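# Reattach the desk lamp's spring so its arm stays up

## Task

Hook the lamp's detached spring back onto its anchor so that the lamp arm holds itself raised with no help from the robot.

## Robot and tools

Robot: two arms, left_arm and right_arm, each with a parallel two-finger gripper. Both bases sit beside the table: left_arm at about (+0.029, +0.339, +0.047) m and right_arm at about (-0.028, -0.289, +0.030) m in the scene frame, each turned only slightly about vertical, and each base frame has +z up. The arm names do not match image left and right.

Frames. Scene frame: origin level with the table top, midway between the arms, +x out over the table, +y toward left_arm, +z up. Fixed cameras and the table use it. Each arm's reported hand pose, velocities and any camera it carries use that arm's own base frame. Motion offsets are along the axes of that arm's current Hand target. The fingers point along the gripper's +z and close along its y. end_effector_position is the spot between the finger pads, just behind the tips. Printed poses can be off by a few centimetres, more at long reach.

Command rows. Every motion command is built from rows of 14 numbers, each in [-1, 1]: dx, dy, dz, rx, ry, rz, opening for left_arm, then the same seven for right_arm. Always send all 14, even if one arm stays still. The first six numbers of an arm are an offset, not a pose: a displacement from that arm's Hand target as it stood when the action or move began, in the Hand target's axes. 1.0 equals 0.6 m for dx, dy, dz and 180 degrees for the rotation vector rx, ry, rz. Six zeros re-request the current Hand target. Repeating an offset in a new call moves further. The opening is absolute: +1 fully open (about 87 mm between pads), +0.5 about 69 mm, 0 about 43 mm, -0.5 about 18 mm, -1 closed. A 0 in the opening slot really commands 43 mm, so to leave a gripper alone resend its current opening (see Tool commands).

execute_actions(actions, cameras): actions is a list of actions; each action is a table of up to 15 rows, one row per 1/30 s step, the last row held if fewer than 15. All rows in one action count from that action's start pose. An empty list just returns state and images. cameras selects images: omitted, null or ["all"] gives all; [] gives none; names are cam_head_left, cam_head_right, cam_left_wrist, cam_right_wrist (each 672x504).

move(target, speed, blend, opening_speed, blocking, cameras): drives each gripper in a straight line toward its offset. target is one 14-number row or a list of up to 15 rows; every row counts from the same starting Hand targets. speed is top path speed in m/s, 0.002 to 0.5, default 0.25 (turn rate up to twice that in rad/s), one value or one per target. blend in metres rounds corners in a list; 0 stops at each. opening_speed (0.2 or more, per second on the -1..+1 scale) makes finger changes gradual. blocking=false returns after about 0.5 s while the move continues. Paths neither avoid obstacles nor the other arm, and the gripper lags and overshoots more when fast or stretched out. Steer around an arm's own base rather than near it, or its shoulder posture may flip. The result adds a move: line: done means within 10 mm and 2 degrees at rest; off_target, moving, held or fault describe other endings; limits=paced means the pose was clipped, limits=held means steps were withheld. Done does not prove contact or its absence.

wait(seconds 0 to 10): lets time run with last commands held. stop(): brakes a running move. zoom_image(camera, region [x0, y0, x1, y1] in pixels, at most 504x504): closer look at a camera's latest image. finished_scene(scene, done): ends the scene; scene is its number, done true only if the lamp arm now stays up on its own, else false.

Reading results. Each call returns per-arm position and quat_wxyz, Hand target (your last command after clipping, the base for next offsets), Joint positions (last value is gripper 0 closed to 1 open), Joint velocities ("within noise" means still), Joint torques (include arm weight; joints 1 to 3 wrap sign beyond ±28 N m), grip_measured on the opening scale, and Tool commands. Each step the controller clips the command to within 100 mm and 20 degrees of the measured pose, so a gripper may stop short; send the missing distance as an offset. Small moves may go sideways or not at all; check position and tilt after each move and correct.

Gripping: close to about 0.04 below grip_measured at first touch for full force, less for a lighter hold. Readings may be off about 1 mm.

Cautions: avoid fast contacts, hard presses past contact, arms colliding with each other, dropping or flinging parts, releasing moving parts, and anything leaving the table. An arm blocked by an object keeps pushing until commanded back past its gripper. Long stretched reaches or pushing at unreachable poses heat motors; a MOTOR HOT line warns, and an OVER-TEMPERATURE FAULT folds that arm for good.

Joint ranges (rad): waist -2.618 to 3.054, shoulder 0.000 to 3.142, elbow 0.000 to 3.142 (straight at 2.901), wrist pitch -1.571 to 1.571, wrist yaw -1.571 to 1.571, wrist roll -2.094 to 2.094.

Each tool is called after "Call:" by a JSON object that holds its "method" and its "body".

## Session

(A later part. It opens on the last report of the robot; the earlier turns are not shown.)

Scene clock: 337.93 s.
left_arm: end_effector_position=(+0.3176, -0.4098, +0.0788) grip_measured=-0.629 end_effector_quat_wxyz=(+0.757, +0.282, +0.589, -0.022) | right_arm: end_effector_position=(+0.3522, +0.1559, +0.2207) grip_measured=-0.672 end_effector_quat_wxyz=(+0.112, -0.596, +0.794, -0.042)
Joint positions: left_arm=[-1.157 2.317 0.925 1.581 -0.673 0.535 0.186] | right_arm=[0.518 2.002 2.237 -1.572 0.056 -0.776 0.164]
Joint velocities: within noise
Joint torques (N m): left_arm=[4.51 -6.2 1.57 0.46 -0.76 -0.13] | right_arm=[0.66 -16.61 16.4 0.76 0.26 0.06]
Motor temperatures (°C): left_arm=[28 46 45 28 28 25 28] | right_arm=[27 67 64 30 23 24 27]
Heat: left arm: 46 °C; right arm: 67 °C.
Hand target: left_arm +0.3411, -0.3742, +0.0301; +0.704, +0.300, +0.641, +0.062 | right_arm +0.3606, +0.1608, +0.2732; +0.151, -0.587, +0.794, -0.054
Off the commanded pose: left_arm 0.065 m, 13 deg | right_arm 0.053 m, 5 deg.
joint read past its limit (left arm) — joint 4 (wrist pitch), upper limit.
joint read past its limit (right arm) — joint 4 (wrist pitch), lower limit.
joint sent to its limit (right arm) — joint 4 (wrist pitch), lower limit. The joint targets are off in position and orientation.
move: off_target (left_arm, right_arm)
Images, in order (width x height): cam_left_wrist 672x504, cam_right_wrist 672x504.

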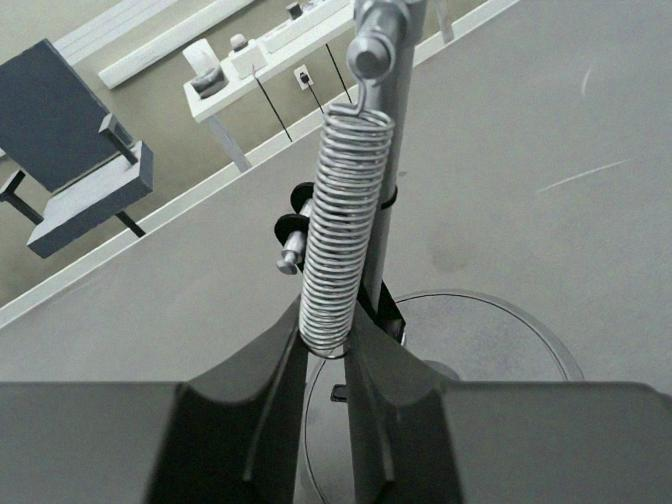

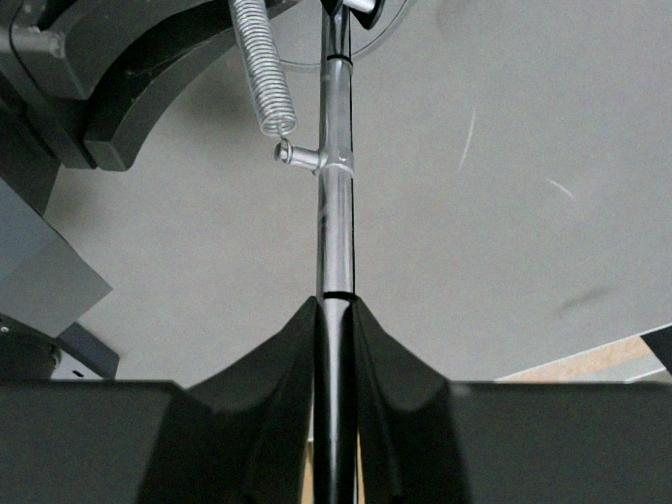

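Call:
{"method": "move", "body": {"target": [[0.03,0.035,0.0,0,0,0,-1,0,0,0,0,0,0,-1]], "speed": 0.06, "cameras": ["cam_left_wrist","cam_right_wrist"]}}

Call:
{"method": "zoom_image", "body": {"camera": "cam_left_wrist", "region": [220, 130, 460, 370]}}

Scene clock: 343.53 s.
left_arm: end_effector_position=(+0.3252, -0.3968, +0.0692) grip_measured=-0.629 end_effector_quat_wxyz=(+0.748, +0.304, +0.589, -0.020) | right_arm: end_effector_position=(+0.3516, +0.1564, +0.2207) grip_measured=-0.672 end_effector_quat_wxyz=(+0.111, -0.593, +0.796, -0.044)
Joint positions: left_arm=[-1.116 2.309 0.875 1.582 -0.608 0.535 0.185] | right_arm=[0.521 2.003 2.237 -1.572 0.061 -0.766 0.164]
Joint velocities: within noise
Joint torques (N m): left_arm=[5.53 -5.79 0.16 1.06 -0.91 -0.18] | right_arm=[0.42 -16.68 16.35 0.77 0.22 -0.05]
Motor temperatures (°C): left_arm=[28 45 45 28 28 25 28] | right_arm=[27 67 66 30 23 24 27]
Heat: left arm: 45 °C; right arm: 67 °C.
Hand target: left_arm +0.3505, -0.3487, +0.0251; +0.704, +0.299, +0.641, +0.062 | right_arm +0.3605, +0.1608, +0.2732; +0.151, -0.587, +0.793, -0.054
Off the commanded pose: left_arm 0.070 m, 12 deg | right_arm 0.053 m, 5 deg.
joint read past its limit (left arm) — joint 4 (wrist pitch), upper limit.
joint read past its limit (right arm) — joint 4 (wrist pitch), lower limit.
joint sent to its limit (right arm) — joint 4 (wrist pitch), lower limit. The joint targets are off in position and orientation.
move: off_target (left_arm, right_arm)
Images, in order (width x height): cam_left_wrist 672x504, cam_right_wrist 672x504.

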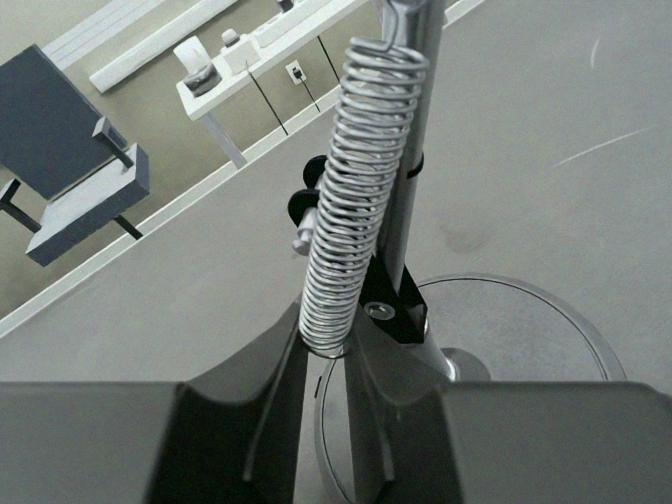

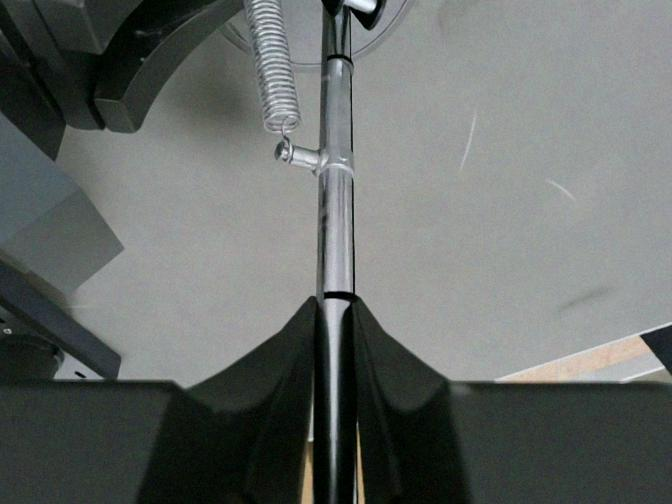

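Scaled by 2.100 from the camera's 672x504 image, which has a finer 960x720 frame.

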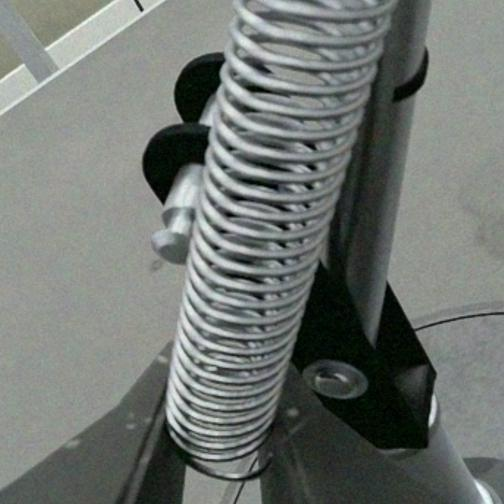

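Call:
{"method": "move", "body": {"target": [[0.03,0.03,0.0,0,0,0,-1,0,0,0,0,0,0,-1]], "speed": 0.06, "cameras": ["cam_left_wrist","cam_right_wrist"]}}

Call:
{"method": "zoom_image", "body": {"camera": "cam_left_wrist", "region": [220, 130, 460, 370]}}

Call:
{"method": "zoom_image", "body": {"camera": "cam_right_wrist", "region": [180, 0, 430, 220]}}

Scene clock: 351.67 s.
left_arm: end_effector_position=(+0.3588, -0.3229, +0.0144) grip_measured=-0.966 end_effector_quat_wxyz=(+0.698, +0.309, +0.642, +0.067) | right_arm: end_effector_position=(+0.3472, +0.1572, +0.2216) grip_measured=-0.672 end_effector_quat_wxyz=(+0.106, -0.594, +0.796, -0.042)
Joint positions: left_arm=[-0.986 2.359 0.78 1.559 -0.633 0.533 0.017] | right_arm=[0.527 2.004 2.244 -1.59 0.059 -0.761 0.164]
Joint velocities: within noise
Joint torques (N m): left_arm=[-0.24 -7.79 3.26 1.97 -0.08 -0.23] | right_arm=[-0.1 -16.59 15.8 0.93 0.25 -0.1]
Motor temperatures (°C): left_arm=[28 45 44 28 28 25 28] | right_arm=[27 68 68 30 23 24 27]
Heat: left arm: 45 °C; right arm: 68 °C.
Hand target: left_arm +0.3589, -0.3255, +0.0185; +0.704, +0.299, +0.641, +0.062 | right_arm +0.3606, +0.1608, +0.2733; +0.151, -0.587, +0.793, -0.054
Off the commanded pose: left_arm 0.005 m, 1 deg | right_arm 0.053 m, 5 deg.
joint read past its limit (right arm) — joint 4 (wrist pitch), lower limit.
joint sent to its limit (right arm) — joint 4 (wrist pitch), lower limit. The joint targets are off in position and orientation.
move: off_target (right_arm)
Images, in order (width x height): cam_left_wrist 672x504, cam_right_wrist 672x504.

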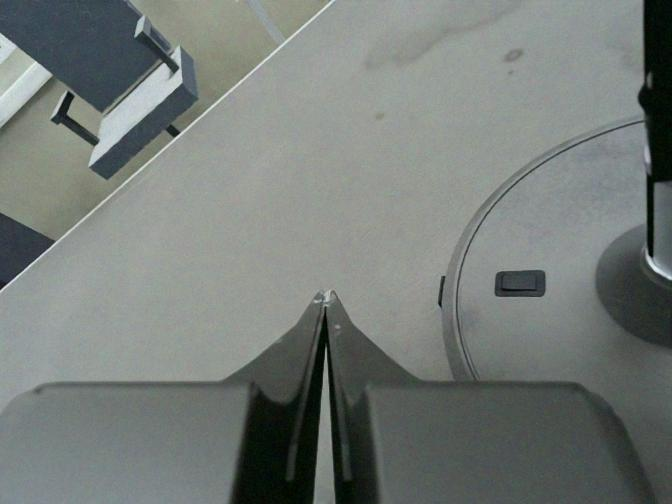

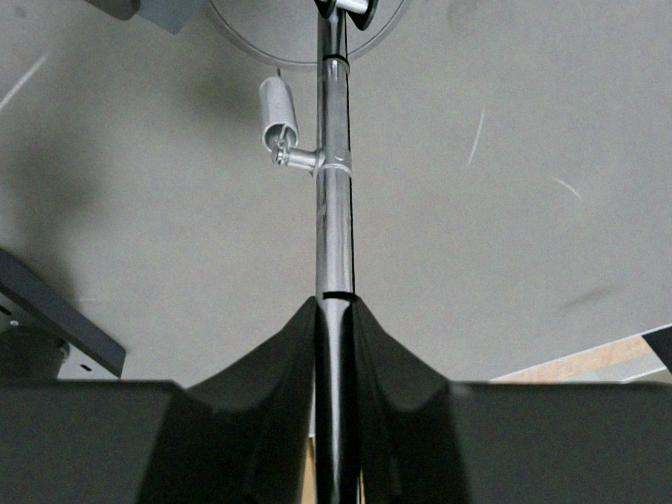

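Scaled by 2.100 from the camera's 672x504 image, which has a finer 960x720 frame.

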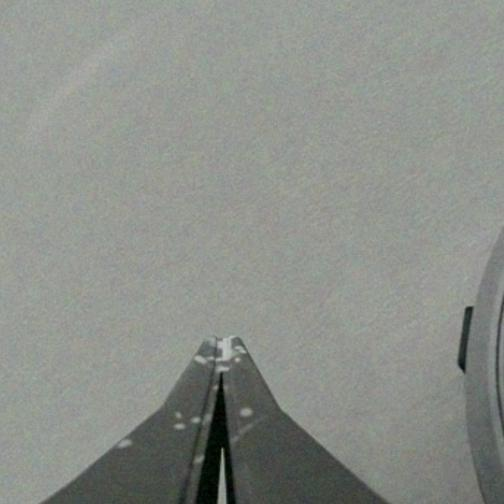

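Scaled by 2.016 from the camera's 672x504 image, which has a finer 960x720 frame.

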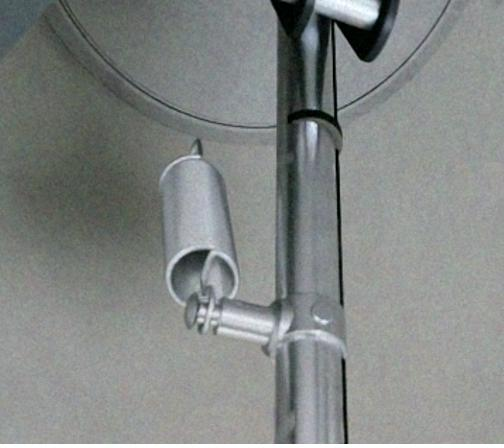

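Call:
{"method": "move", "body": {"target": [0,0,-0.17,0,0,-0.167,-0.2,0,0,0,0,0,0,-1], "speed": 0.15, "cameras": ["cam_left_wrist","cam_right_wrist"]}}

Scene clock: 376.87 s.
left_arm: end_effector_position=(+0.2633, -0.2859, +0.0042) grip_measured=-0.200 end_effector_quat_wxyz=(+0.655, +0.140, +0.737, -0.091) | right_arm: end_effector_position=(+0.3472, +0.1572, +0.2216) grip_measured=-0.672 end_effector_quat_wxyz=(+0.106, -0.594, +0.796, -0.042)
Joint positions: left_arm=[-1.157 2.159 0.413 1.56 -0.823 -0.087 0.4] | right_arm=[0.527 2.004 2.244 -1.59 0.059 -0.761 0.164]
Joint velocities: within noise
Joint torques (N m): left_arm=[-0.66 -8.23 1.84 1.98 -0.18 -0.18] | right_arm=[-0.08 -16.61 15.79 0.93 0.26 -0.1]
Motor temperatures (°C): left_arm=[28 48 44 32 28 25 27] | right_arm=[27 74 76 30 23 24 27]
Heat: left arm: 48 °C; right arm: 76 °C. Fold the right arm in close to its base, or ease its load, before you think long.
Hand target: left_arm +0.2630, -0.2906, +0.0186; +0.696, +0.123, +0.697, -0.123 | right_arm +0.3606, +0.1608, +0.2733; +0.151, -0.587, +0.793, -0.054
Off the commanded pose: left_arm 0.015 m, 8 deg | right_arm 0.054 m, 5 deg.
MOTOR HOT: joint 3 (elbow) of the right arm reports 76 °C; the controller's stop level is 90 °C. To cool a motor, set the load down, stop pushing, or move to a pose that needs little force.
joint read past its limit (right arm) — joint 4 (wrist pitch), lower limit.
joint sent to its limit (left arm) — joint 4 (wrist pitch), upper limit. The joint targets are off in orientation, not in position.
joint sent to its limit (right arm) — joint 4 (wrist pitch), lower limit. The joint targets are off in position and orientation.
move: off_target (left_arm, right_arm)
Images, in order (width x height): cam_left_wrist 672x504, cam_right_wrist 672x504.

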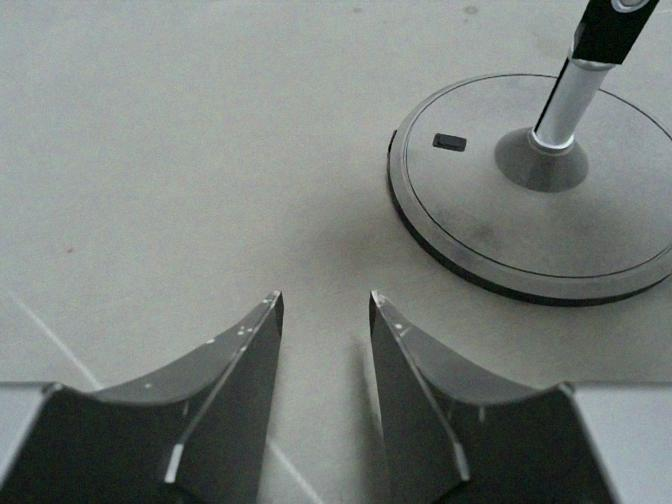

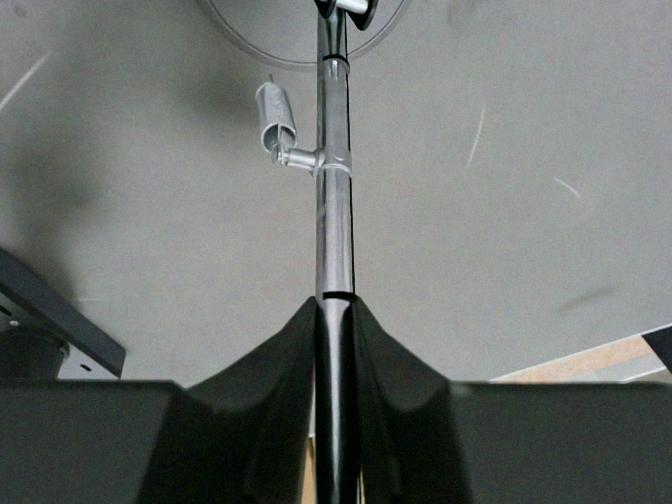

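Call:
{"method": "move", "body": {"target": [-0.285,-0.138,-0.185,0,0,0,-0.2,0,0,0.03,0,0,0,-1], "speed": 0.2, "cameras": ["cam_left_wrist","cam_right_wrist"]}}

Scene clock: 385.10 s.
left_arm: end_effector_position=(+0.1319, -0.3279, +0.1755) grip_measured=-0.200 end_effector_quat_wxyz=(+0.696, +0.144, +0.696, -0.107) | right_arm: end_effector_position=(+0.3505, +0.1578, +0.2209) grip_measured=-0.667 end_effector_quat_wxyz=(+0.106, -0.594, +0.796, -0.045)
Joint positions: left_arm=[-1.693 1.487 0.586 0.861 -1.337 0.012 0.4] | right_arm=[0.527 2.017 2.259 -1.591 0.065 -0.761 0.167]
Joint velocities: within noise
Joint torques (N m): left_arm=[-0.29 -6.05 7.06 1.43 -0.12 -0.2] | right_arm=[-0.55 -13.23 14.79 0.94 0.13 -0.11]
Motor temperatures (°C): left_arm=[27 47 44 32 28 25 27] | right_arm=[27 75 77 30 23 24 27]
Heat: left arm: 47 °C; right arm: 77 °C. Fold the right arm in close to its base, or ease its load, before you think long.
Hand target: left_arm +0.1305, -0.3303, +0.1897; +0.696, +0.123, +0.697, -0.123 | right_arm +0.3660, +0.1624, +0.2561; +0.151, -0.587, +0.793, -0.054
Off the commanded pose: left_arm 0.015 m, 3 deg | right_arm 0.039 m, 5 deg.
MOTOR HOT: still on. Joint 3 (elbow) of the right arm reports 77 °C.
joint read past its limit (right arm) — joint 4 (wrist pitch), lower limit.
joint sent to its limit (right arm) — joint 4 (wrist pitch), lower limit. The joint targets are off in orientation, not in position.
move: off_target (left_arm, right_arm)
Images, in order (width x height): cam_left_wrist 672x504, cam_right_wrist 672x504.

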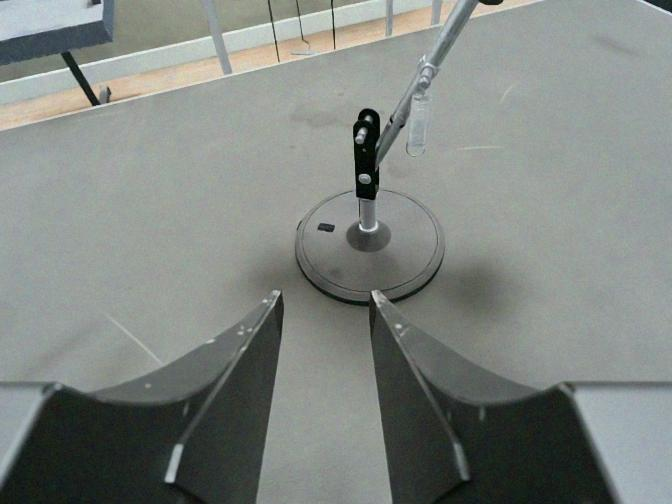

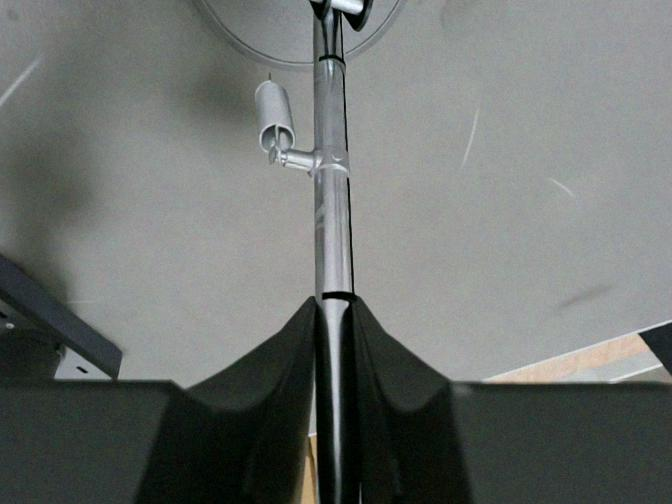

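Call:
{"method": "move", "body": {"target": [0.106,-0.10,0.207,0,0,0,-0.2,0,0,0.0,0,0,0,-1], "speed": 0.15, "cameras": ["cam_left_wrist","cam_right_wrist"]}}

Scene clock: 399.03 s.
left_arm: end_effector_position=(+0.2239, -0.4217, +0.1176) grip_measured=-0.200 end_effector_quat_wxyz=(+0.692, +0.137, +0.701, -0.106) | right_arm: end_effector_position=(+0.3505, +0.1578, +0.2209) grip_measured=-0.667 end_effector_quat_wxyz=(+0.106, -0.594, +0.796, -0.045)
Joint positions: left_arm=[-1.41 1.991 0.906 1.042 -1.066 0.004 0.4] | right_arm=[0.527 2.017 2.259 -1.591 0.065 -0.761 0.167]
Joint velocities: within noise
Joint torques (N m): left_arm=[0.61 -6.83 6.43 1.87 0.06 -0.16] | right_arm=[-0.55 -13.24 14.78 0.94 0.13 -0.11]
Motor temperatures (°C): left_arm=[27 45 46 32 27 25 27] | right_arm=[27 75 75 30 23 24 27]
Heat: left arm: 46 °C; right arm: 75 °C. Fold the right arm in close to its base, or ease its load, before you think long.
Hand target: left_arm +0.2266, -0.4292, +0.1260; +0.696, +0.123, +0.697, -0.123 | right_arm +0.3660, +0.1624, +0.2561; +0.151, -0.587, +0.793, -0.054
Off the commanded pose: left_arm 0.012 m, 3 deg | right_arm 0.039 m, 5 deg.
MOTOR HOT: still on. Joint 2 (shoulder) of the right arm reports 75 °C.
joint read past its limit (right arm) — joint 4 (wrist pitch), lower limit.
joint sent to its limit (right arm) — joint 4 (wrist pitch), lower limit. The joint targets are off in orientation, not in position.
move: off_target (left_arm, right_arm)
Images, in order (width x height): cam_left_wrist 672x504, cam_right_wrist 672x504.

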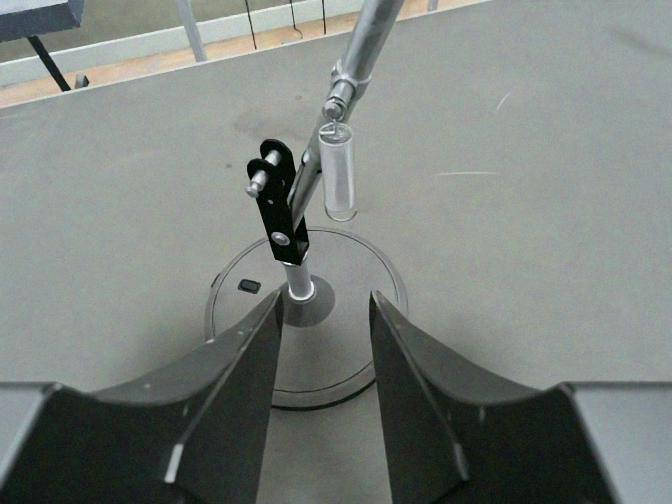

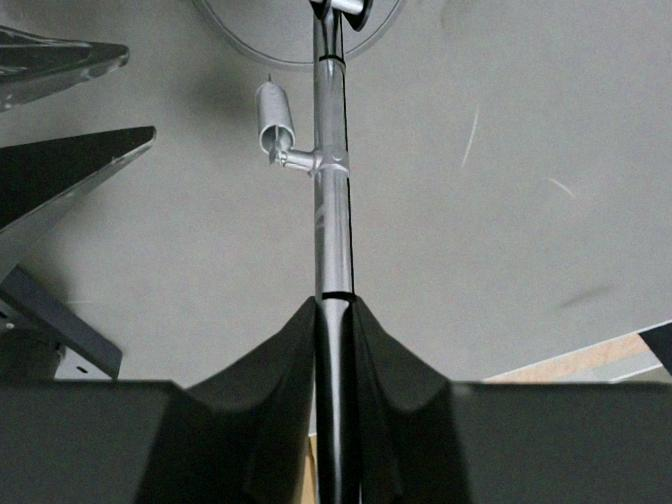

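Call:
{"method": "move", "body": {"target": [0.03,0,0.075,0,0,0,-0.2,0,0,0.0,0,0,0,-1], "speed": 0.12, "cameras": ["cam_left_wrist","cam_right_wrist"]}}

Scene clock: 404.50 s.
left_arm: end_effector_position=(+0.2661, -0.4372, +0.0998) grip_measured=-0.200 end_effector_quat_wxyz=(+0.691, +0.135, +0.702, -0.106) | right_arm: end_effector_position=(+0.3505, +0.1578, +0.2209) grip_measured=-0.667 end_effector_quat_wxyz=(+0.106, -0.594, +0.796, -0.045)
Joint positions: left_arm=[-1.311 2.109 1.006 1.062 -0.967 0.004 0.4] | right_arm=[0.527 2.017 2.259 -1.591 0.065 -0.761 0.167]
Joint velocities: within noise
Joint torques (N m): left_arm=[0.46 -7.49 6.42 1.93 0.05 -0.16] | right_arm=[-0.57 -13.24 14.79 0.95 0.13 -0.11]
Motor temperatures (°C): left_arm=[27 45 46 32 27 25 27] | right_arm=[27 75 74 29 23 24 27]
Heat: left arm: 46 °C; right arm: 75 °C. Fold the right arm in close to its base, or ease its load, before you think long.
Hand target: left_arm +0.2688, -0.4447, +0.1081; +0.696, +0.123, +0.697, -0.123 | right_arm +0.3660, +0.1624, +0.2561; +0.151, -0.587, +0.793, -0.054
Off the commanded pose: left_arm 0.011 m, 3 deg | right_arm 0.039 m, 5 deg.
MOTOR HOT: still on. Joint 2 (shoulder) of the right arm reports 75 °C.
joint read past its limit (right arm) — joint 4 (wrist pitch), lower limit.
joint sent to its limit (right arm) — joint 4 (wrist pitch), lower limit. The joint targets are off in orientation, not in position.
move: off_target (left_arm, right_arm)
Images, in order (width x height): cam_left_wrist 672x504, cam_right_wrist 672x504.

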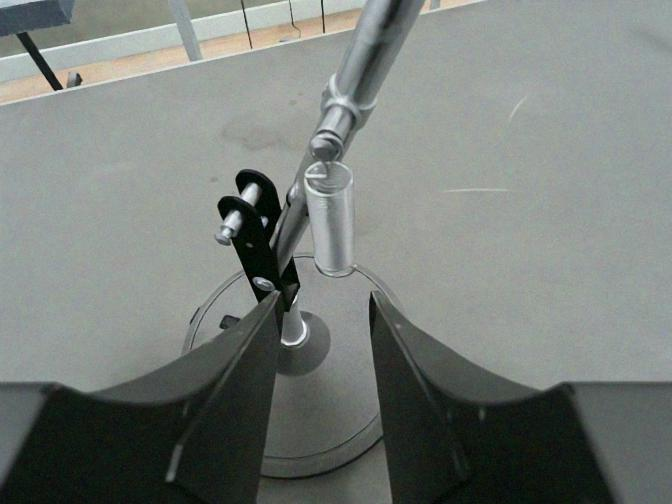

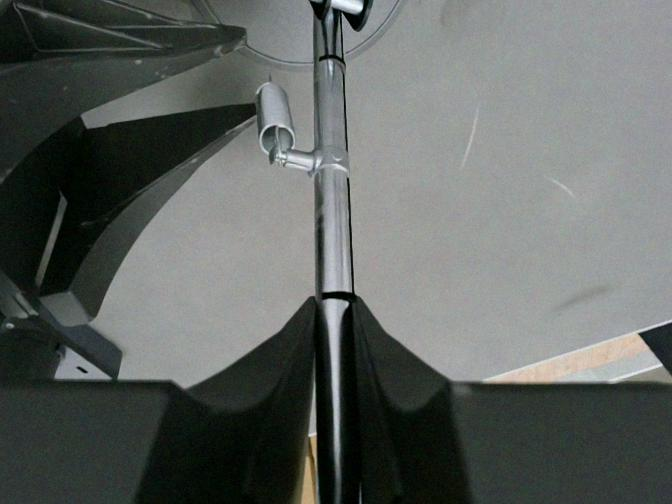

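Call:
{"method": "move", "body": {"target": [0.025,-0.003,0.055,0,0,0,-0.2,0,0,0.0,0,0,0,-1], "speed": 0.08, "cameras": ["cam_left_wrist","cam_right_wrist"]}}

Scene clock: 408.53 s.
left_arm: end_effector_position=(+0.2943, -0.4518, +0.0848) grip_measured=-0.200 end_effector_quat_wxyz=(+0.690, +0.135, +0.703, -0.109) | right_arm: end_effector_position=(+0.3509, +0.1579, +0.2209) grip_measured=-0.667 end_effector_quat_wxyz=(+0.106, -0.594, +0.796, -0.045)
Joint positions: left_arm=[-1.253 2.209 1.103 1.068 -0.906 0.003 0.4] | right_arm=[0.527 2.018 2.26 -1.591 0.065 -0.762 0.167]
Joint velocities: within noise
Joint torques (N m): left_arm=[0.81 -8.13 6.42 1.94 0.06 -0.15] | right_arm=[-0.58 -13.35 14.64 0.94 0.12 -0.11]
Motor temperatures (°C): left_arm=[27 45 47 33 27 25 27] | right_arm=[27 74 74 29 23 24 27]
Heat: left arm: 47 °C; right arm: 74 °C. Fold the right arm in close to its base, or ease its load, before you think long.
Hand target: left_arm +0.2992, -0.4576, +0.0930; +0.696, +0.123, +0.697, -0.123 | right_arm +0.3660, +0.1624, +0.2561; +0.151, -0.587, +0.793, -0.054
Off the commanded pose: left_arm 0.011 m, 2 deg | right_arm 0.039 m, 5 deg.
MOTOR HOT: still on. Joint 2 (shoulder) of the right arm reports 74 °C.
joint read past its limit (right arm) — joint 4 (wrist pitch), lower limit.
joint sent to its limit (right arm) — joint 4 (wrist pitch), lower limit. The joint targets are off in orientation, not in position.
move: off_target (left_arm, right_arm)
Images, in order (width x height): cam_left_wrist 672x504, cam_right_wrist 672x504.

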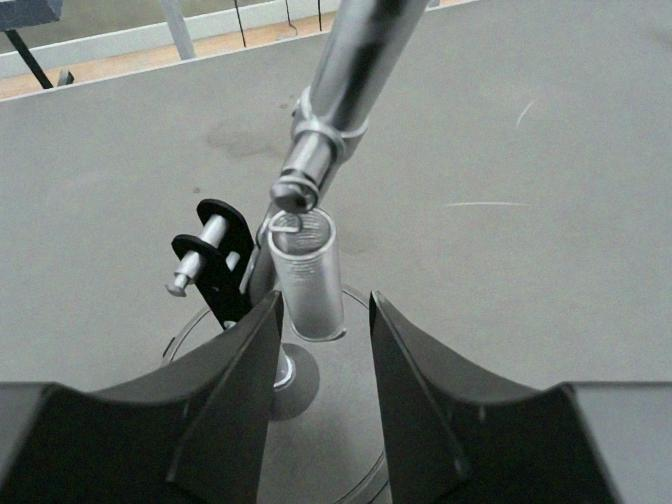

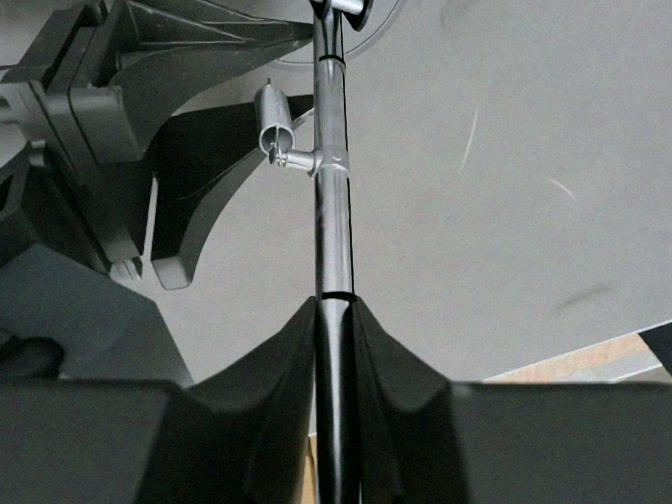

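Call:
{"method": "move", "body": {"target": [[0.013,0.008,0,0,0,0,-0.2,0,0,0.0,0,0,0,-1],[0.013,0.008,0,0,0,0,-1,0,0,0.0,0,0,0,-1]], "speed": 0.06, "opening_speed": 1, "cameras": ["cam_left_wrist","cam_right_wrist"]}}

Call:
{"method": "zoom_image", "body": {"camera": "cam_left_wrist", "region": [200, 150, 440, 390]}}

Scene clock: 415.03 s.
left_arm: end_effector_position=(+0.2968, -0.4524, +0.0836) grip_measured=-0.612 end_effector_quat_wxyz=(+0.693, +0.131, +0.700, -0.115) | right_arm: end_effector_position=(+0.3509, +0.1579, +0.2209) grip_measured=-0.667 end_effector_quat_wxyz=(+0.106, -0.594, +0.796, -0.045)
Joint positions: left_arm=[-1.247 2.222 1.103 1.098 -0.898 0.003 0.194] | right_arm=[0.527 2.018 2.26 -1.591 0.065 -0.762 0.167]
Joint velocities: within noise
Joint torques (N m): left_arm=[0.95 -8.06 4.86 1.97 0.07 -0.15] | right_arm=[-0.55 -13.33 14.64 0.95 0.12 -0.11]
Motor temperatures (°C): left_arm=[27 45 47 33 27 25 27] | right_arm=[27 73 76 29 23 24 27]
Heat: left arm: 47 °C; right arm: 76 °C. Fold the right arm in close to its base, or ease its load, before you think long.
Hand target: left_arm +0.3008, -0.4532, +0.0852; +0.696, +0.123, +0.697, -0.123 | right_arm +0.3660, +0.1624, +0.2561; +0.151, -0.587, +0.793, -0.054
Off the commanded pose: left_arm 0.004 m, 1 deg | right_arm 0.039 m, 5 deg.
MOTOR HOT: still on. Joint 3 (elbow) of the right arm reports 76 °C.
joint read past its limit (right arm) — joint 4 (wrist pitch), lower limit.
joint sent to its limit (right arm) — joint 4 (wrist pitch), lower limit. The joint targets are off in orientation, not in position.
move: off_target (right_arm)
Images, in order (width x height): cam_left_wrist 672x504, cam_right_wrist 672x504.

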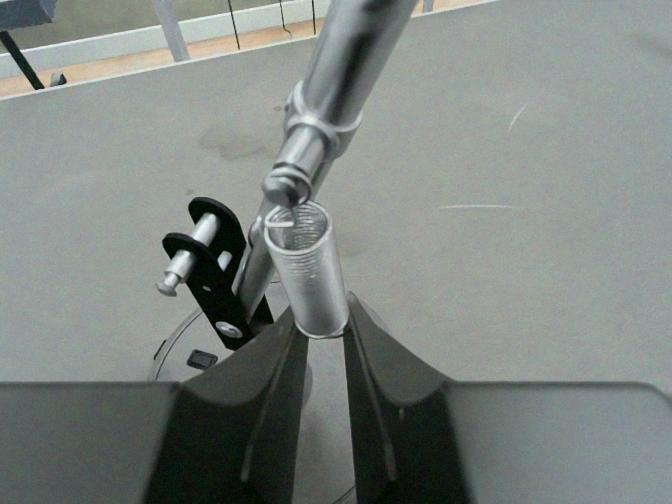

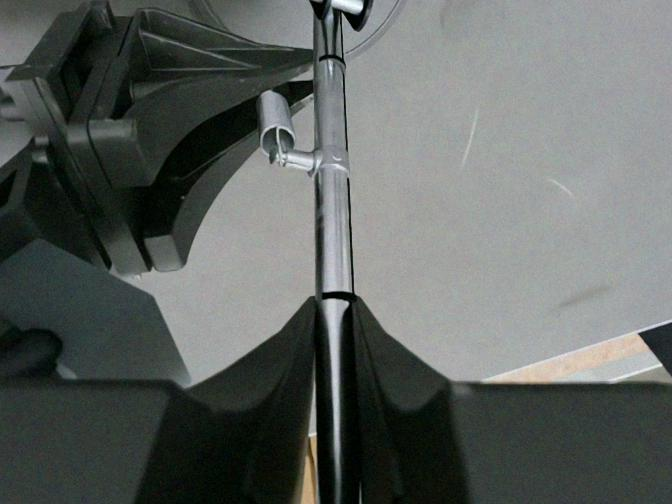

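Scaled by 2.100 from the camera's 672x504 image, which has a finer 960x720 frame.

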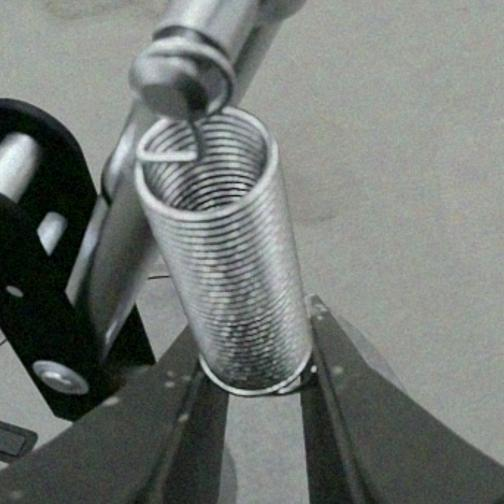

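Call:
{"method": "move", "body": {"target": [[-0.005,0.06,-0.02,0,0,0.167,-1,0,0,0.0,0,0,0,-1],[0.022,0.11,-0.02,0,0,0.167,-1,0,0,0.0,0,0,0,-1]], "speed": 0.1, "blend": 0.02, "cameras": ["cam_left_wrist","cam_right_wrist"]}}

Call:
{"method": "zoom_image", "body": {"camera": "cam_left_wrist", "region": [200, 130, 440, 370]}}

Scene clock: 423.03 s.
left_arm: end_effector_position=(+0.3035, -0.4090, +0.0885) grip_measured=-0.616 end_effector_quat_wxyz=(+0.727, +0.290, +0.622, +0.016) | right_arm: end_effector_position=(+0.3509, +0.1579, +0.2209) grip_measured=-0.667 end_effector_quat_wxyz=(+0.106, -0.594, +0.796, -0.045)
Joint positions: left_arm=[-1.21 2.204 0.929 1.358 -0.794 0.517 0.192] | right_arm=[0.527 2.018 2.26 -1.591 0.065 -0.762 0.167]
Joint velocities: within noise
Joint torques (N m): left_arm=[2.18 -8.59 2.02 1.12 -0.4 -0.04] | right_arm=[-0.57 -13.35 14.64 0.94 0.13 -0.1]
Motor temperatures (°C): left_arm=[27 46 46 33 27 25 27] | right_arm=[27 72 77 29 23 24 28]
Heat: left arm: 46 °C; right arm: 77 °C. Fold the right arm in close to its base, or ease its load, before you think long.
Hand target: left_arm +0.3122, -0.3871, +0.0720; +0.704, +0.299, +0.641, +0.061 | right_arm +0.3660, +0.1624, +0.2561; +0.151, -0.587, +0.793, -0.054
Off the commanded pose: left_arm 0.029 m, 6 deg | right_arm 0.039 m, 5 deg.
MOTOR HOT: still on. Joint 3 (elbow) of the right arm reports 77 °C.
joint read past its limit (right arm) — joint 4 (wrist pitch), lower limit.
joint sent to its limit (right arm) — joint 4 (wrist pitch), lower limit. The joint targets are off in orientation, not in position.
move: off_target (left_arm, right_arm); blend cut to 0.017 m at target 1
Images, in order (width x height): cam_left_wrist 672x504, cam_right_wrist 672x504.

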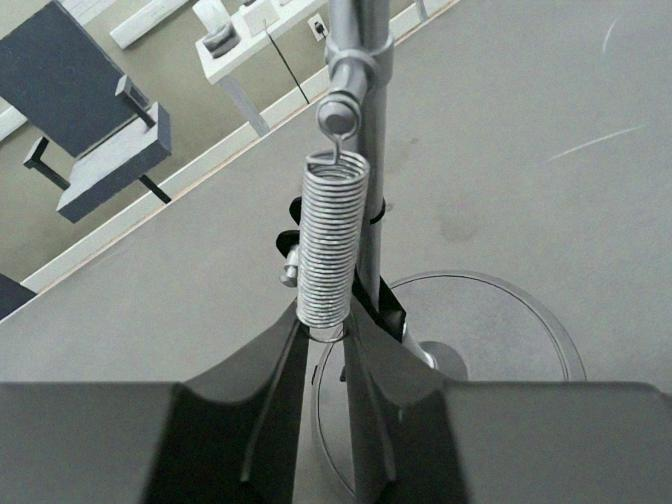

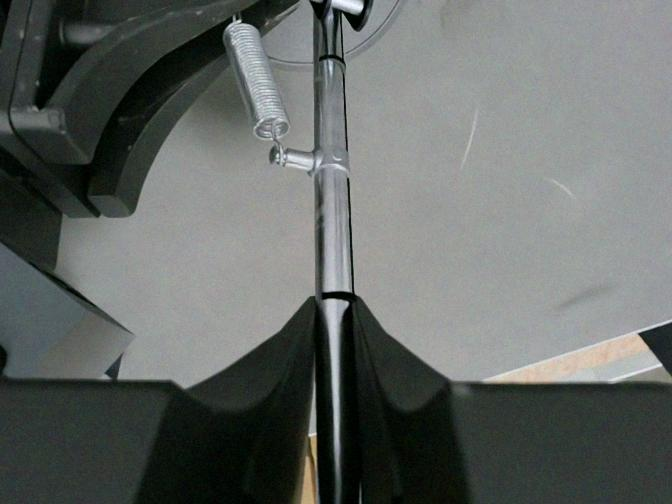

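Scaled by 2.100 from the camera's 672x504 image, which has a finer 960x720 frame.

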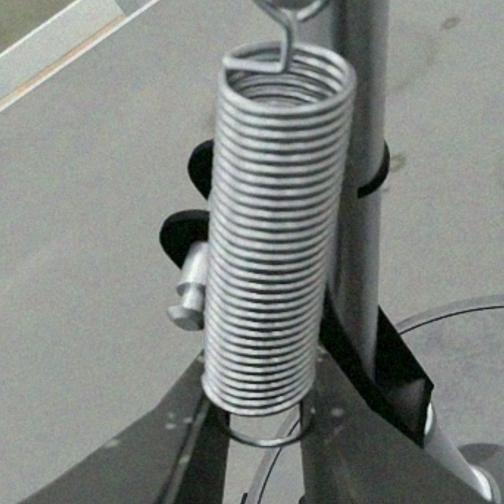

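Call:
{"method": "move", "body": {"target": [0.045,0.03,-0.01,0,0,0,-1,0,0,0.0,0,0,0,-1], "speed": 0.08, "cameras": ["cam_right_wrist","cam_left_wrist"]}}

Call:
{"method": "zoom_image", "body": {"camera": "cam_left_wrist", "region": [200, 130, 440, 370]}}

Scene clock: 427.50 s.
left_arm: end_effector_position=(+0.3151, -0.3595, +0.0585) grip_measured=-0.966 end_effector_quat_wxyz=(+0.705, +0.301, +0.640, +0.055) | right_arm: end_effector_position=(+0.3508, +0.1584, +0.2207) grip_measured=-0.670 end_effector_quat_wxyz=(+0.107, -0.594, +0.796, -0.044)
Joint positions: left_arm=[-1.145 2.201 0.79 1.412 -0.784 0.519 0.017] | right_arm=[0.527 2.019 2.261 -1.591 0.063 -0.762 0.165]
Joint velocities: within noise
Joint torques (N m): left_arm=[0.28 -7.27 3.7 1.78 -0.11 -0.09] | right_arm=[-0.55 -13.45 14.56 0.94 0.16 -0.1]
Motor temperatures (°C): left_arm=[27 46 46 32 27 25 27] | right_arm=[27 71 78 29 23 24 28]
Heat: left arm: 46 °C; right arm: 78 °C. Fold the right arm in close to its base, or ease its load, before you think long.
Hand target: left_arm +0.3165, -0.3577, +0.0576; +0.704, +0.299, +0.641, +0.062 | right_arm +0.3660, +0.1624, +0.2562; +0.151, -0.587, +0.793, -0.054
Off the commanded pose: left_arm 0.002 m, 1 deg | right_arm 0.039 m, 5 deg.
MOTOR HOT: still on. Joint 3 (elbow) of the right arm reports 78 °C.
joint read past its limit (right arm) — joint 4 (wrist pitch), lower limit.
joint sent to its limit (right arm) — joint 4 (wrist pitch), lower limit. The joint targets are off in orientation, not in position.
move: off_target (right_arm)
Images, in order (width x height): cam_left_wrist 672x504, cam_right_wrist 672x504.

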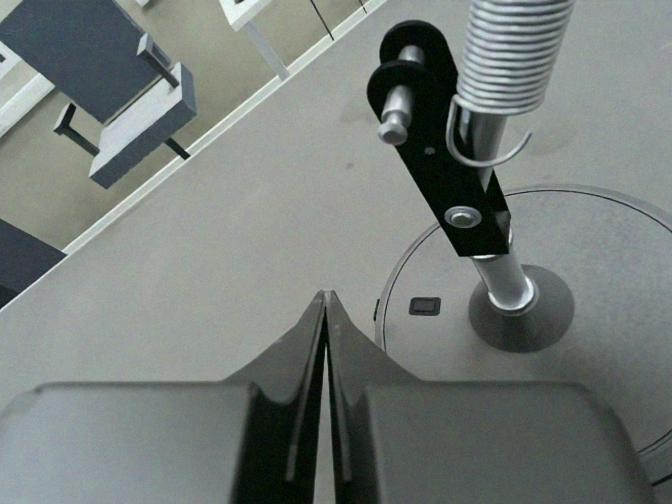

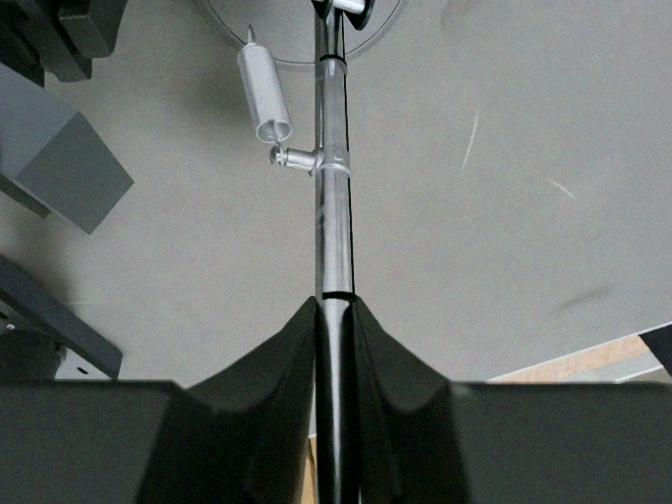

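Scaled by 2.100 from the camera's 672x504 image, which has a finer 960x720 frame.

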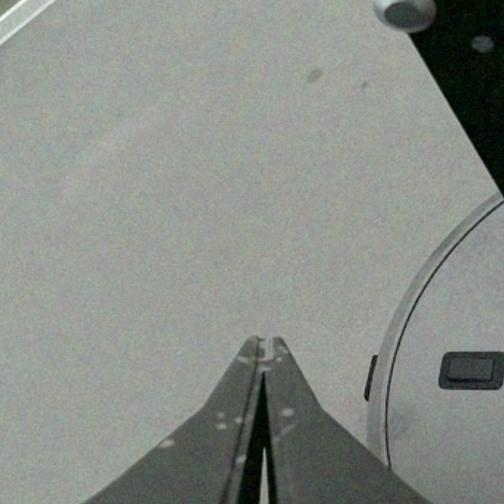

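Call:
{"method": "move", "body": {"target": [-0.02,0,-0.15,0,0,-0.167,-0.15,0,0,0.02,0,0,0,-1], "speed": 0.15, "cameras": ["cam_left_wrist"]}}

Scene clock: 441.83 s.
left_arm: end_effector_position=(+0.2316, -0.3298, +0.0528) grip_measured=-0.150 end_effector_quat_wxyz=(+0.688, +0.145, +0.703, -0.104) | right_arm: end_effector_position=(+0.3541, +0.1600, +0.2199) grip_measured=-0.666 end_effector_quat_wxyz=(+0.108, -0.594, +0.796, -0.045)
Joint positions: left_arm=[-1.328 2.05 0.497 1.496 -0.975 0.007 0.425] | right_arm=[0.527 2.032 2.278 -1.591 0.064 -0.762 0.167]
Joint velocities: within noise
Joint torques (N m): left_arm=[-0.57 -8.42 2.61 1.93 -0.13 -0.2] | right_arm=[-0.9 -11.69 13.29 0.95 0.11 -0.1]
Motor temperatures (°C): left_arm=[27 47 44 32 27 25 27] | right_arm=[27 68 77 29 23 24 28]
Heat: left arm: 47 °C; right arm: 77 °C. Fold the right arm in close to its base, or ease its load, before you think long.
Hand target: left_arm +0.2300, -0.3324, +0.0680; +0.696, +0.123, +0.697, -0.123 | right_arm +0.3696, +0.1635, +0.2447; +0.151, -0.587, +0.793, -0.054
Off the commanded pose: left_arm 0.016 m, 4 deg | right_arm 0.030 m, 5 deg.
MOTOR HOT: still on. Joint 3 (elbow) of the right arm reports 77 °C.
joint read past its limit (right arm) — joint 4 (wrist pitch), lower limit.
joint sent to its limit (right arm) — joint 4 (wrist pitch), lower limit. The joint targets still meet the commanded pose.
move: off_target (left_arm, right_arm)
Images, in order (width x height): cam_left_wrist 672x504.

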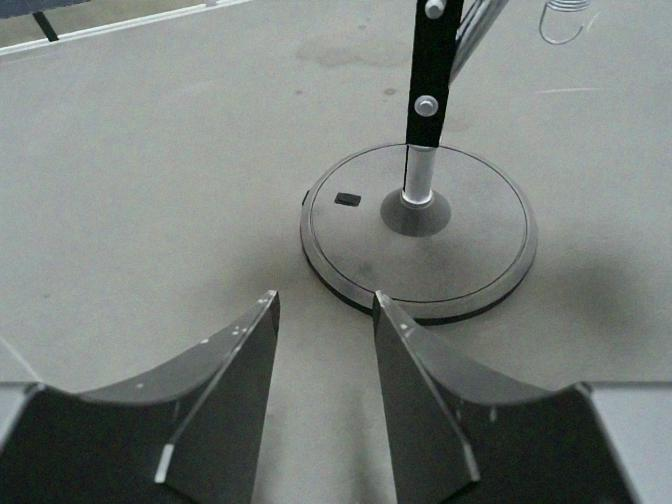

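Call:
{"method": "move", "body": {"target": [[-0.055,-0.154,0,0,0,0,-0.15,0,0,0.0,0,0,0,-1],[-0.055,-0.154,0.112,0,0,0,-0.15,0,0,0.0,0,0,0,-1]], "speed": 0.15, "blend": 0.03, "cameras": ["cam_left_wrist"]}}

Scene clock: 446.33 s.
left_arm: end_effector_position=(+0.2606, -0.4352, +0.0978) grip_measured=-0.150 end_effector_quat_wxyz=(+0.695, +0.126, +0.698, -0.113) | right_arm: end_effector_position=(+0.3541, +0.1600, +0.2199) grip_measured=-0.666 end_effector_quat_wxyz=(+0.108, -0.594, +0.796, -0.045)
Joint positions: left_arm=[-1.324 2.12 0.983 1.123 -0.984 0.006 0.425] | right_arm=[0.527 2.032 2.278 -1.591 0.064 -0.762 0.167]
Joint velocities: within noise
Joint torques (N m): left_arm=[0.18 -7.35 6.23 1.64 0.07 -0.18] | right_arm=[-0.88 -11.67 13.3 0.95 0.1 -0.11]
Motor temperatures (°C): left_arm=[27 47 44 32 27 25 27] | right_arm=[27 68 77 29 23 24 28]
Heat: left arm: 47 °C; right arm: 77 °C. Fold the right arm in close to its base, or ease its load, before you think long.
Hand target: left_arm +0.2615, -0.4422, +0.1010; +0.696, +0.123, +0.697, -0.123 | right_arm +0.3696, +0.1635, +0.2447; +0.151, -0.587, +0.793, -0.054
Off the commanded pose: left_arm 0.008 m, 1 deg | right_arm 0.029 m, 5 deg.
MOTOR HOT: still on. Joint 3 (elbow) of the right arm reports 77 °C.
joint read past its limit (right arm) — joint 4 (wrist pitch), lower limit.
joint sent to its limit (right arm) — joint 4 (wrist pitch), lower limit. The joint targets still meet the commanded pose.
move: off_target (right_arm)
Images, in order (width x height): cam_left_wrist 672x504.

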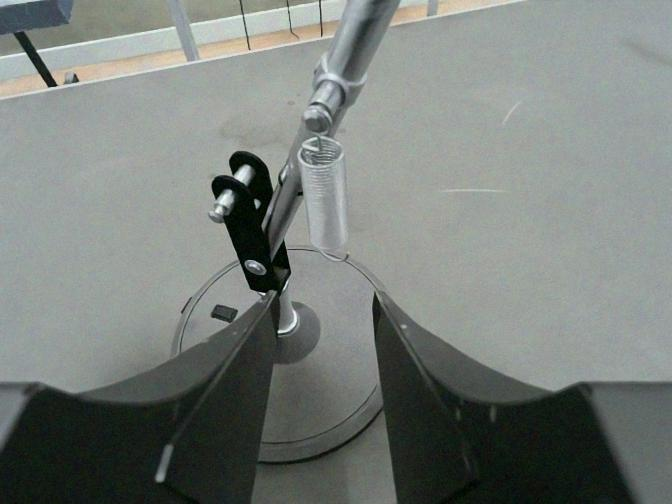

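Call:
{"method": "move", "body": {"target": [0.03,0.006,0.09,0,0,0,-0.2,0,0,0.0,0,0,0,-1], "speed": 0.08, "cameras": ["cam_left_wrist","cam_right_wrist"]}}

Scene clock: 450.67 s.
left_arm: end_effector_position=(+0.3083, -0.4531, +0.0787) grip_measured=-0.200 end_effector_quat_wxyz=(+0.694, +0.129, +0.699, -0.116) | right_arm: end_effector_position=(+0.3544, +0.1601, +0.2199) grip_measured=-0.666 end_effector_quat_wxyz=(+0.108, -0.594, +0.796, -0.045)
Joint positions: left_arm=[-1.222 2.25 1.124 1.11 -0.873 0.005 0.4] | right_arm=[0.527 2.033 2.28 -1.591 0.064 -0.762 0.167]
Joint velocities: within noise
Joint torques (N m): left_arm=[0.88 -8.28 6.34 1.73 0.06 -0.16] | right_arm=[-0.88 -11.79 13.16 0.95 0.1 -0.1]
Motor temperatures (°C): left_arm=[27 47 45 32 27 25 27] | right_arm=[27 68 76 29 23 24 28]
Heat: left arm: 47 °C; right arm: 76 °C. Fold the right arm in close to its base, or ease its load, before you think long.
Hand target: left_arm +0.3133, -0.4574, +0.0829; +0.696, +0.123, +0.697, -0.123 | right_arm +0.3696, +0.1635, +0.2447; +0.151, -0.587, +0.793, -0.054
Off the commanded pose: left_arm 0.008 m, 1 deg | right_arm 0.029 m, 5 deg.
MOTOR HOT: still on. Joint 3 (elbow) of the right arm reports 76 °C.
joint read past its limit (right arm) — joint 4 (wrist pitch), lower limit.
joint sent to its limit (right arm) — joint 4 (wrist pitch), lower limit. The joint targets still meet the commanded pose.
move: off_target (right_arm)
Images, in order (width x height): cam_left_wrist 672x504, cam_right_wrist 672x504.

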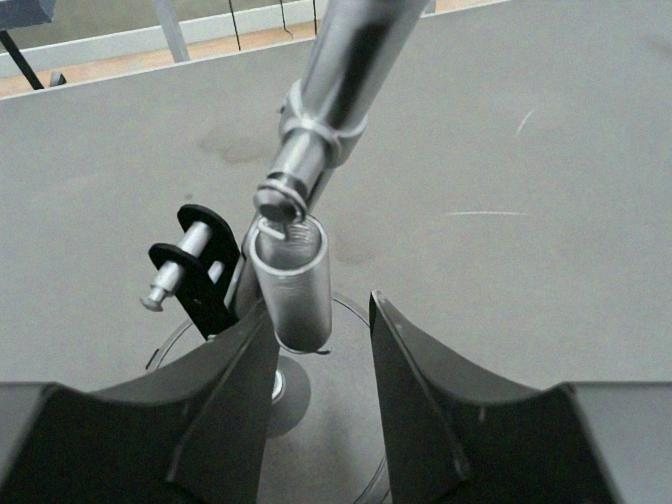

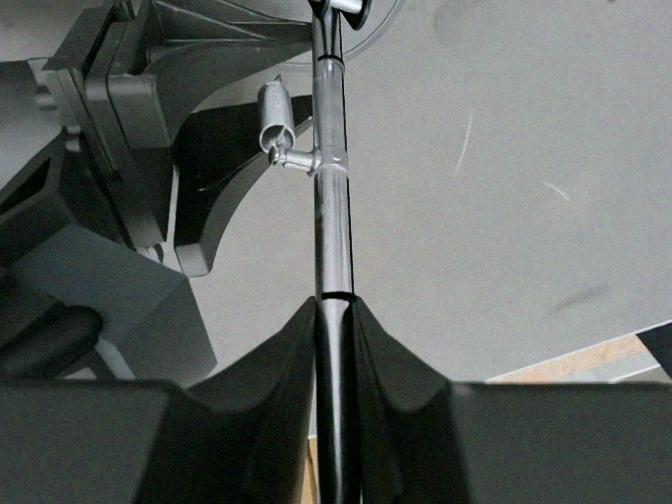

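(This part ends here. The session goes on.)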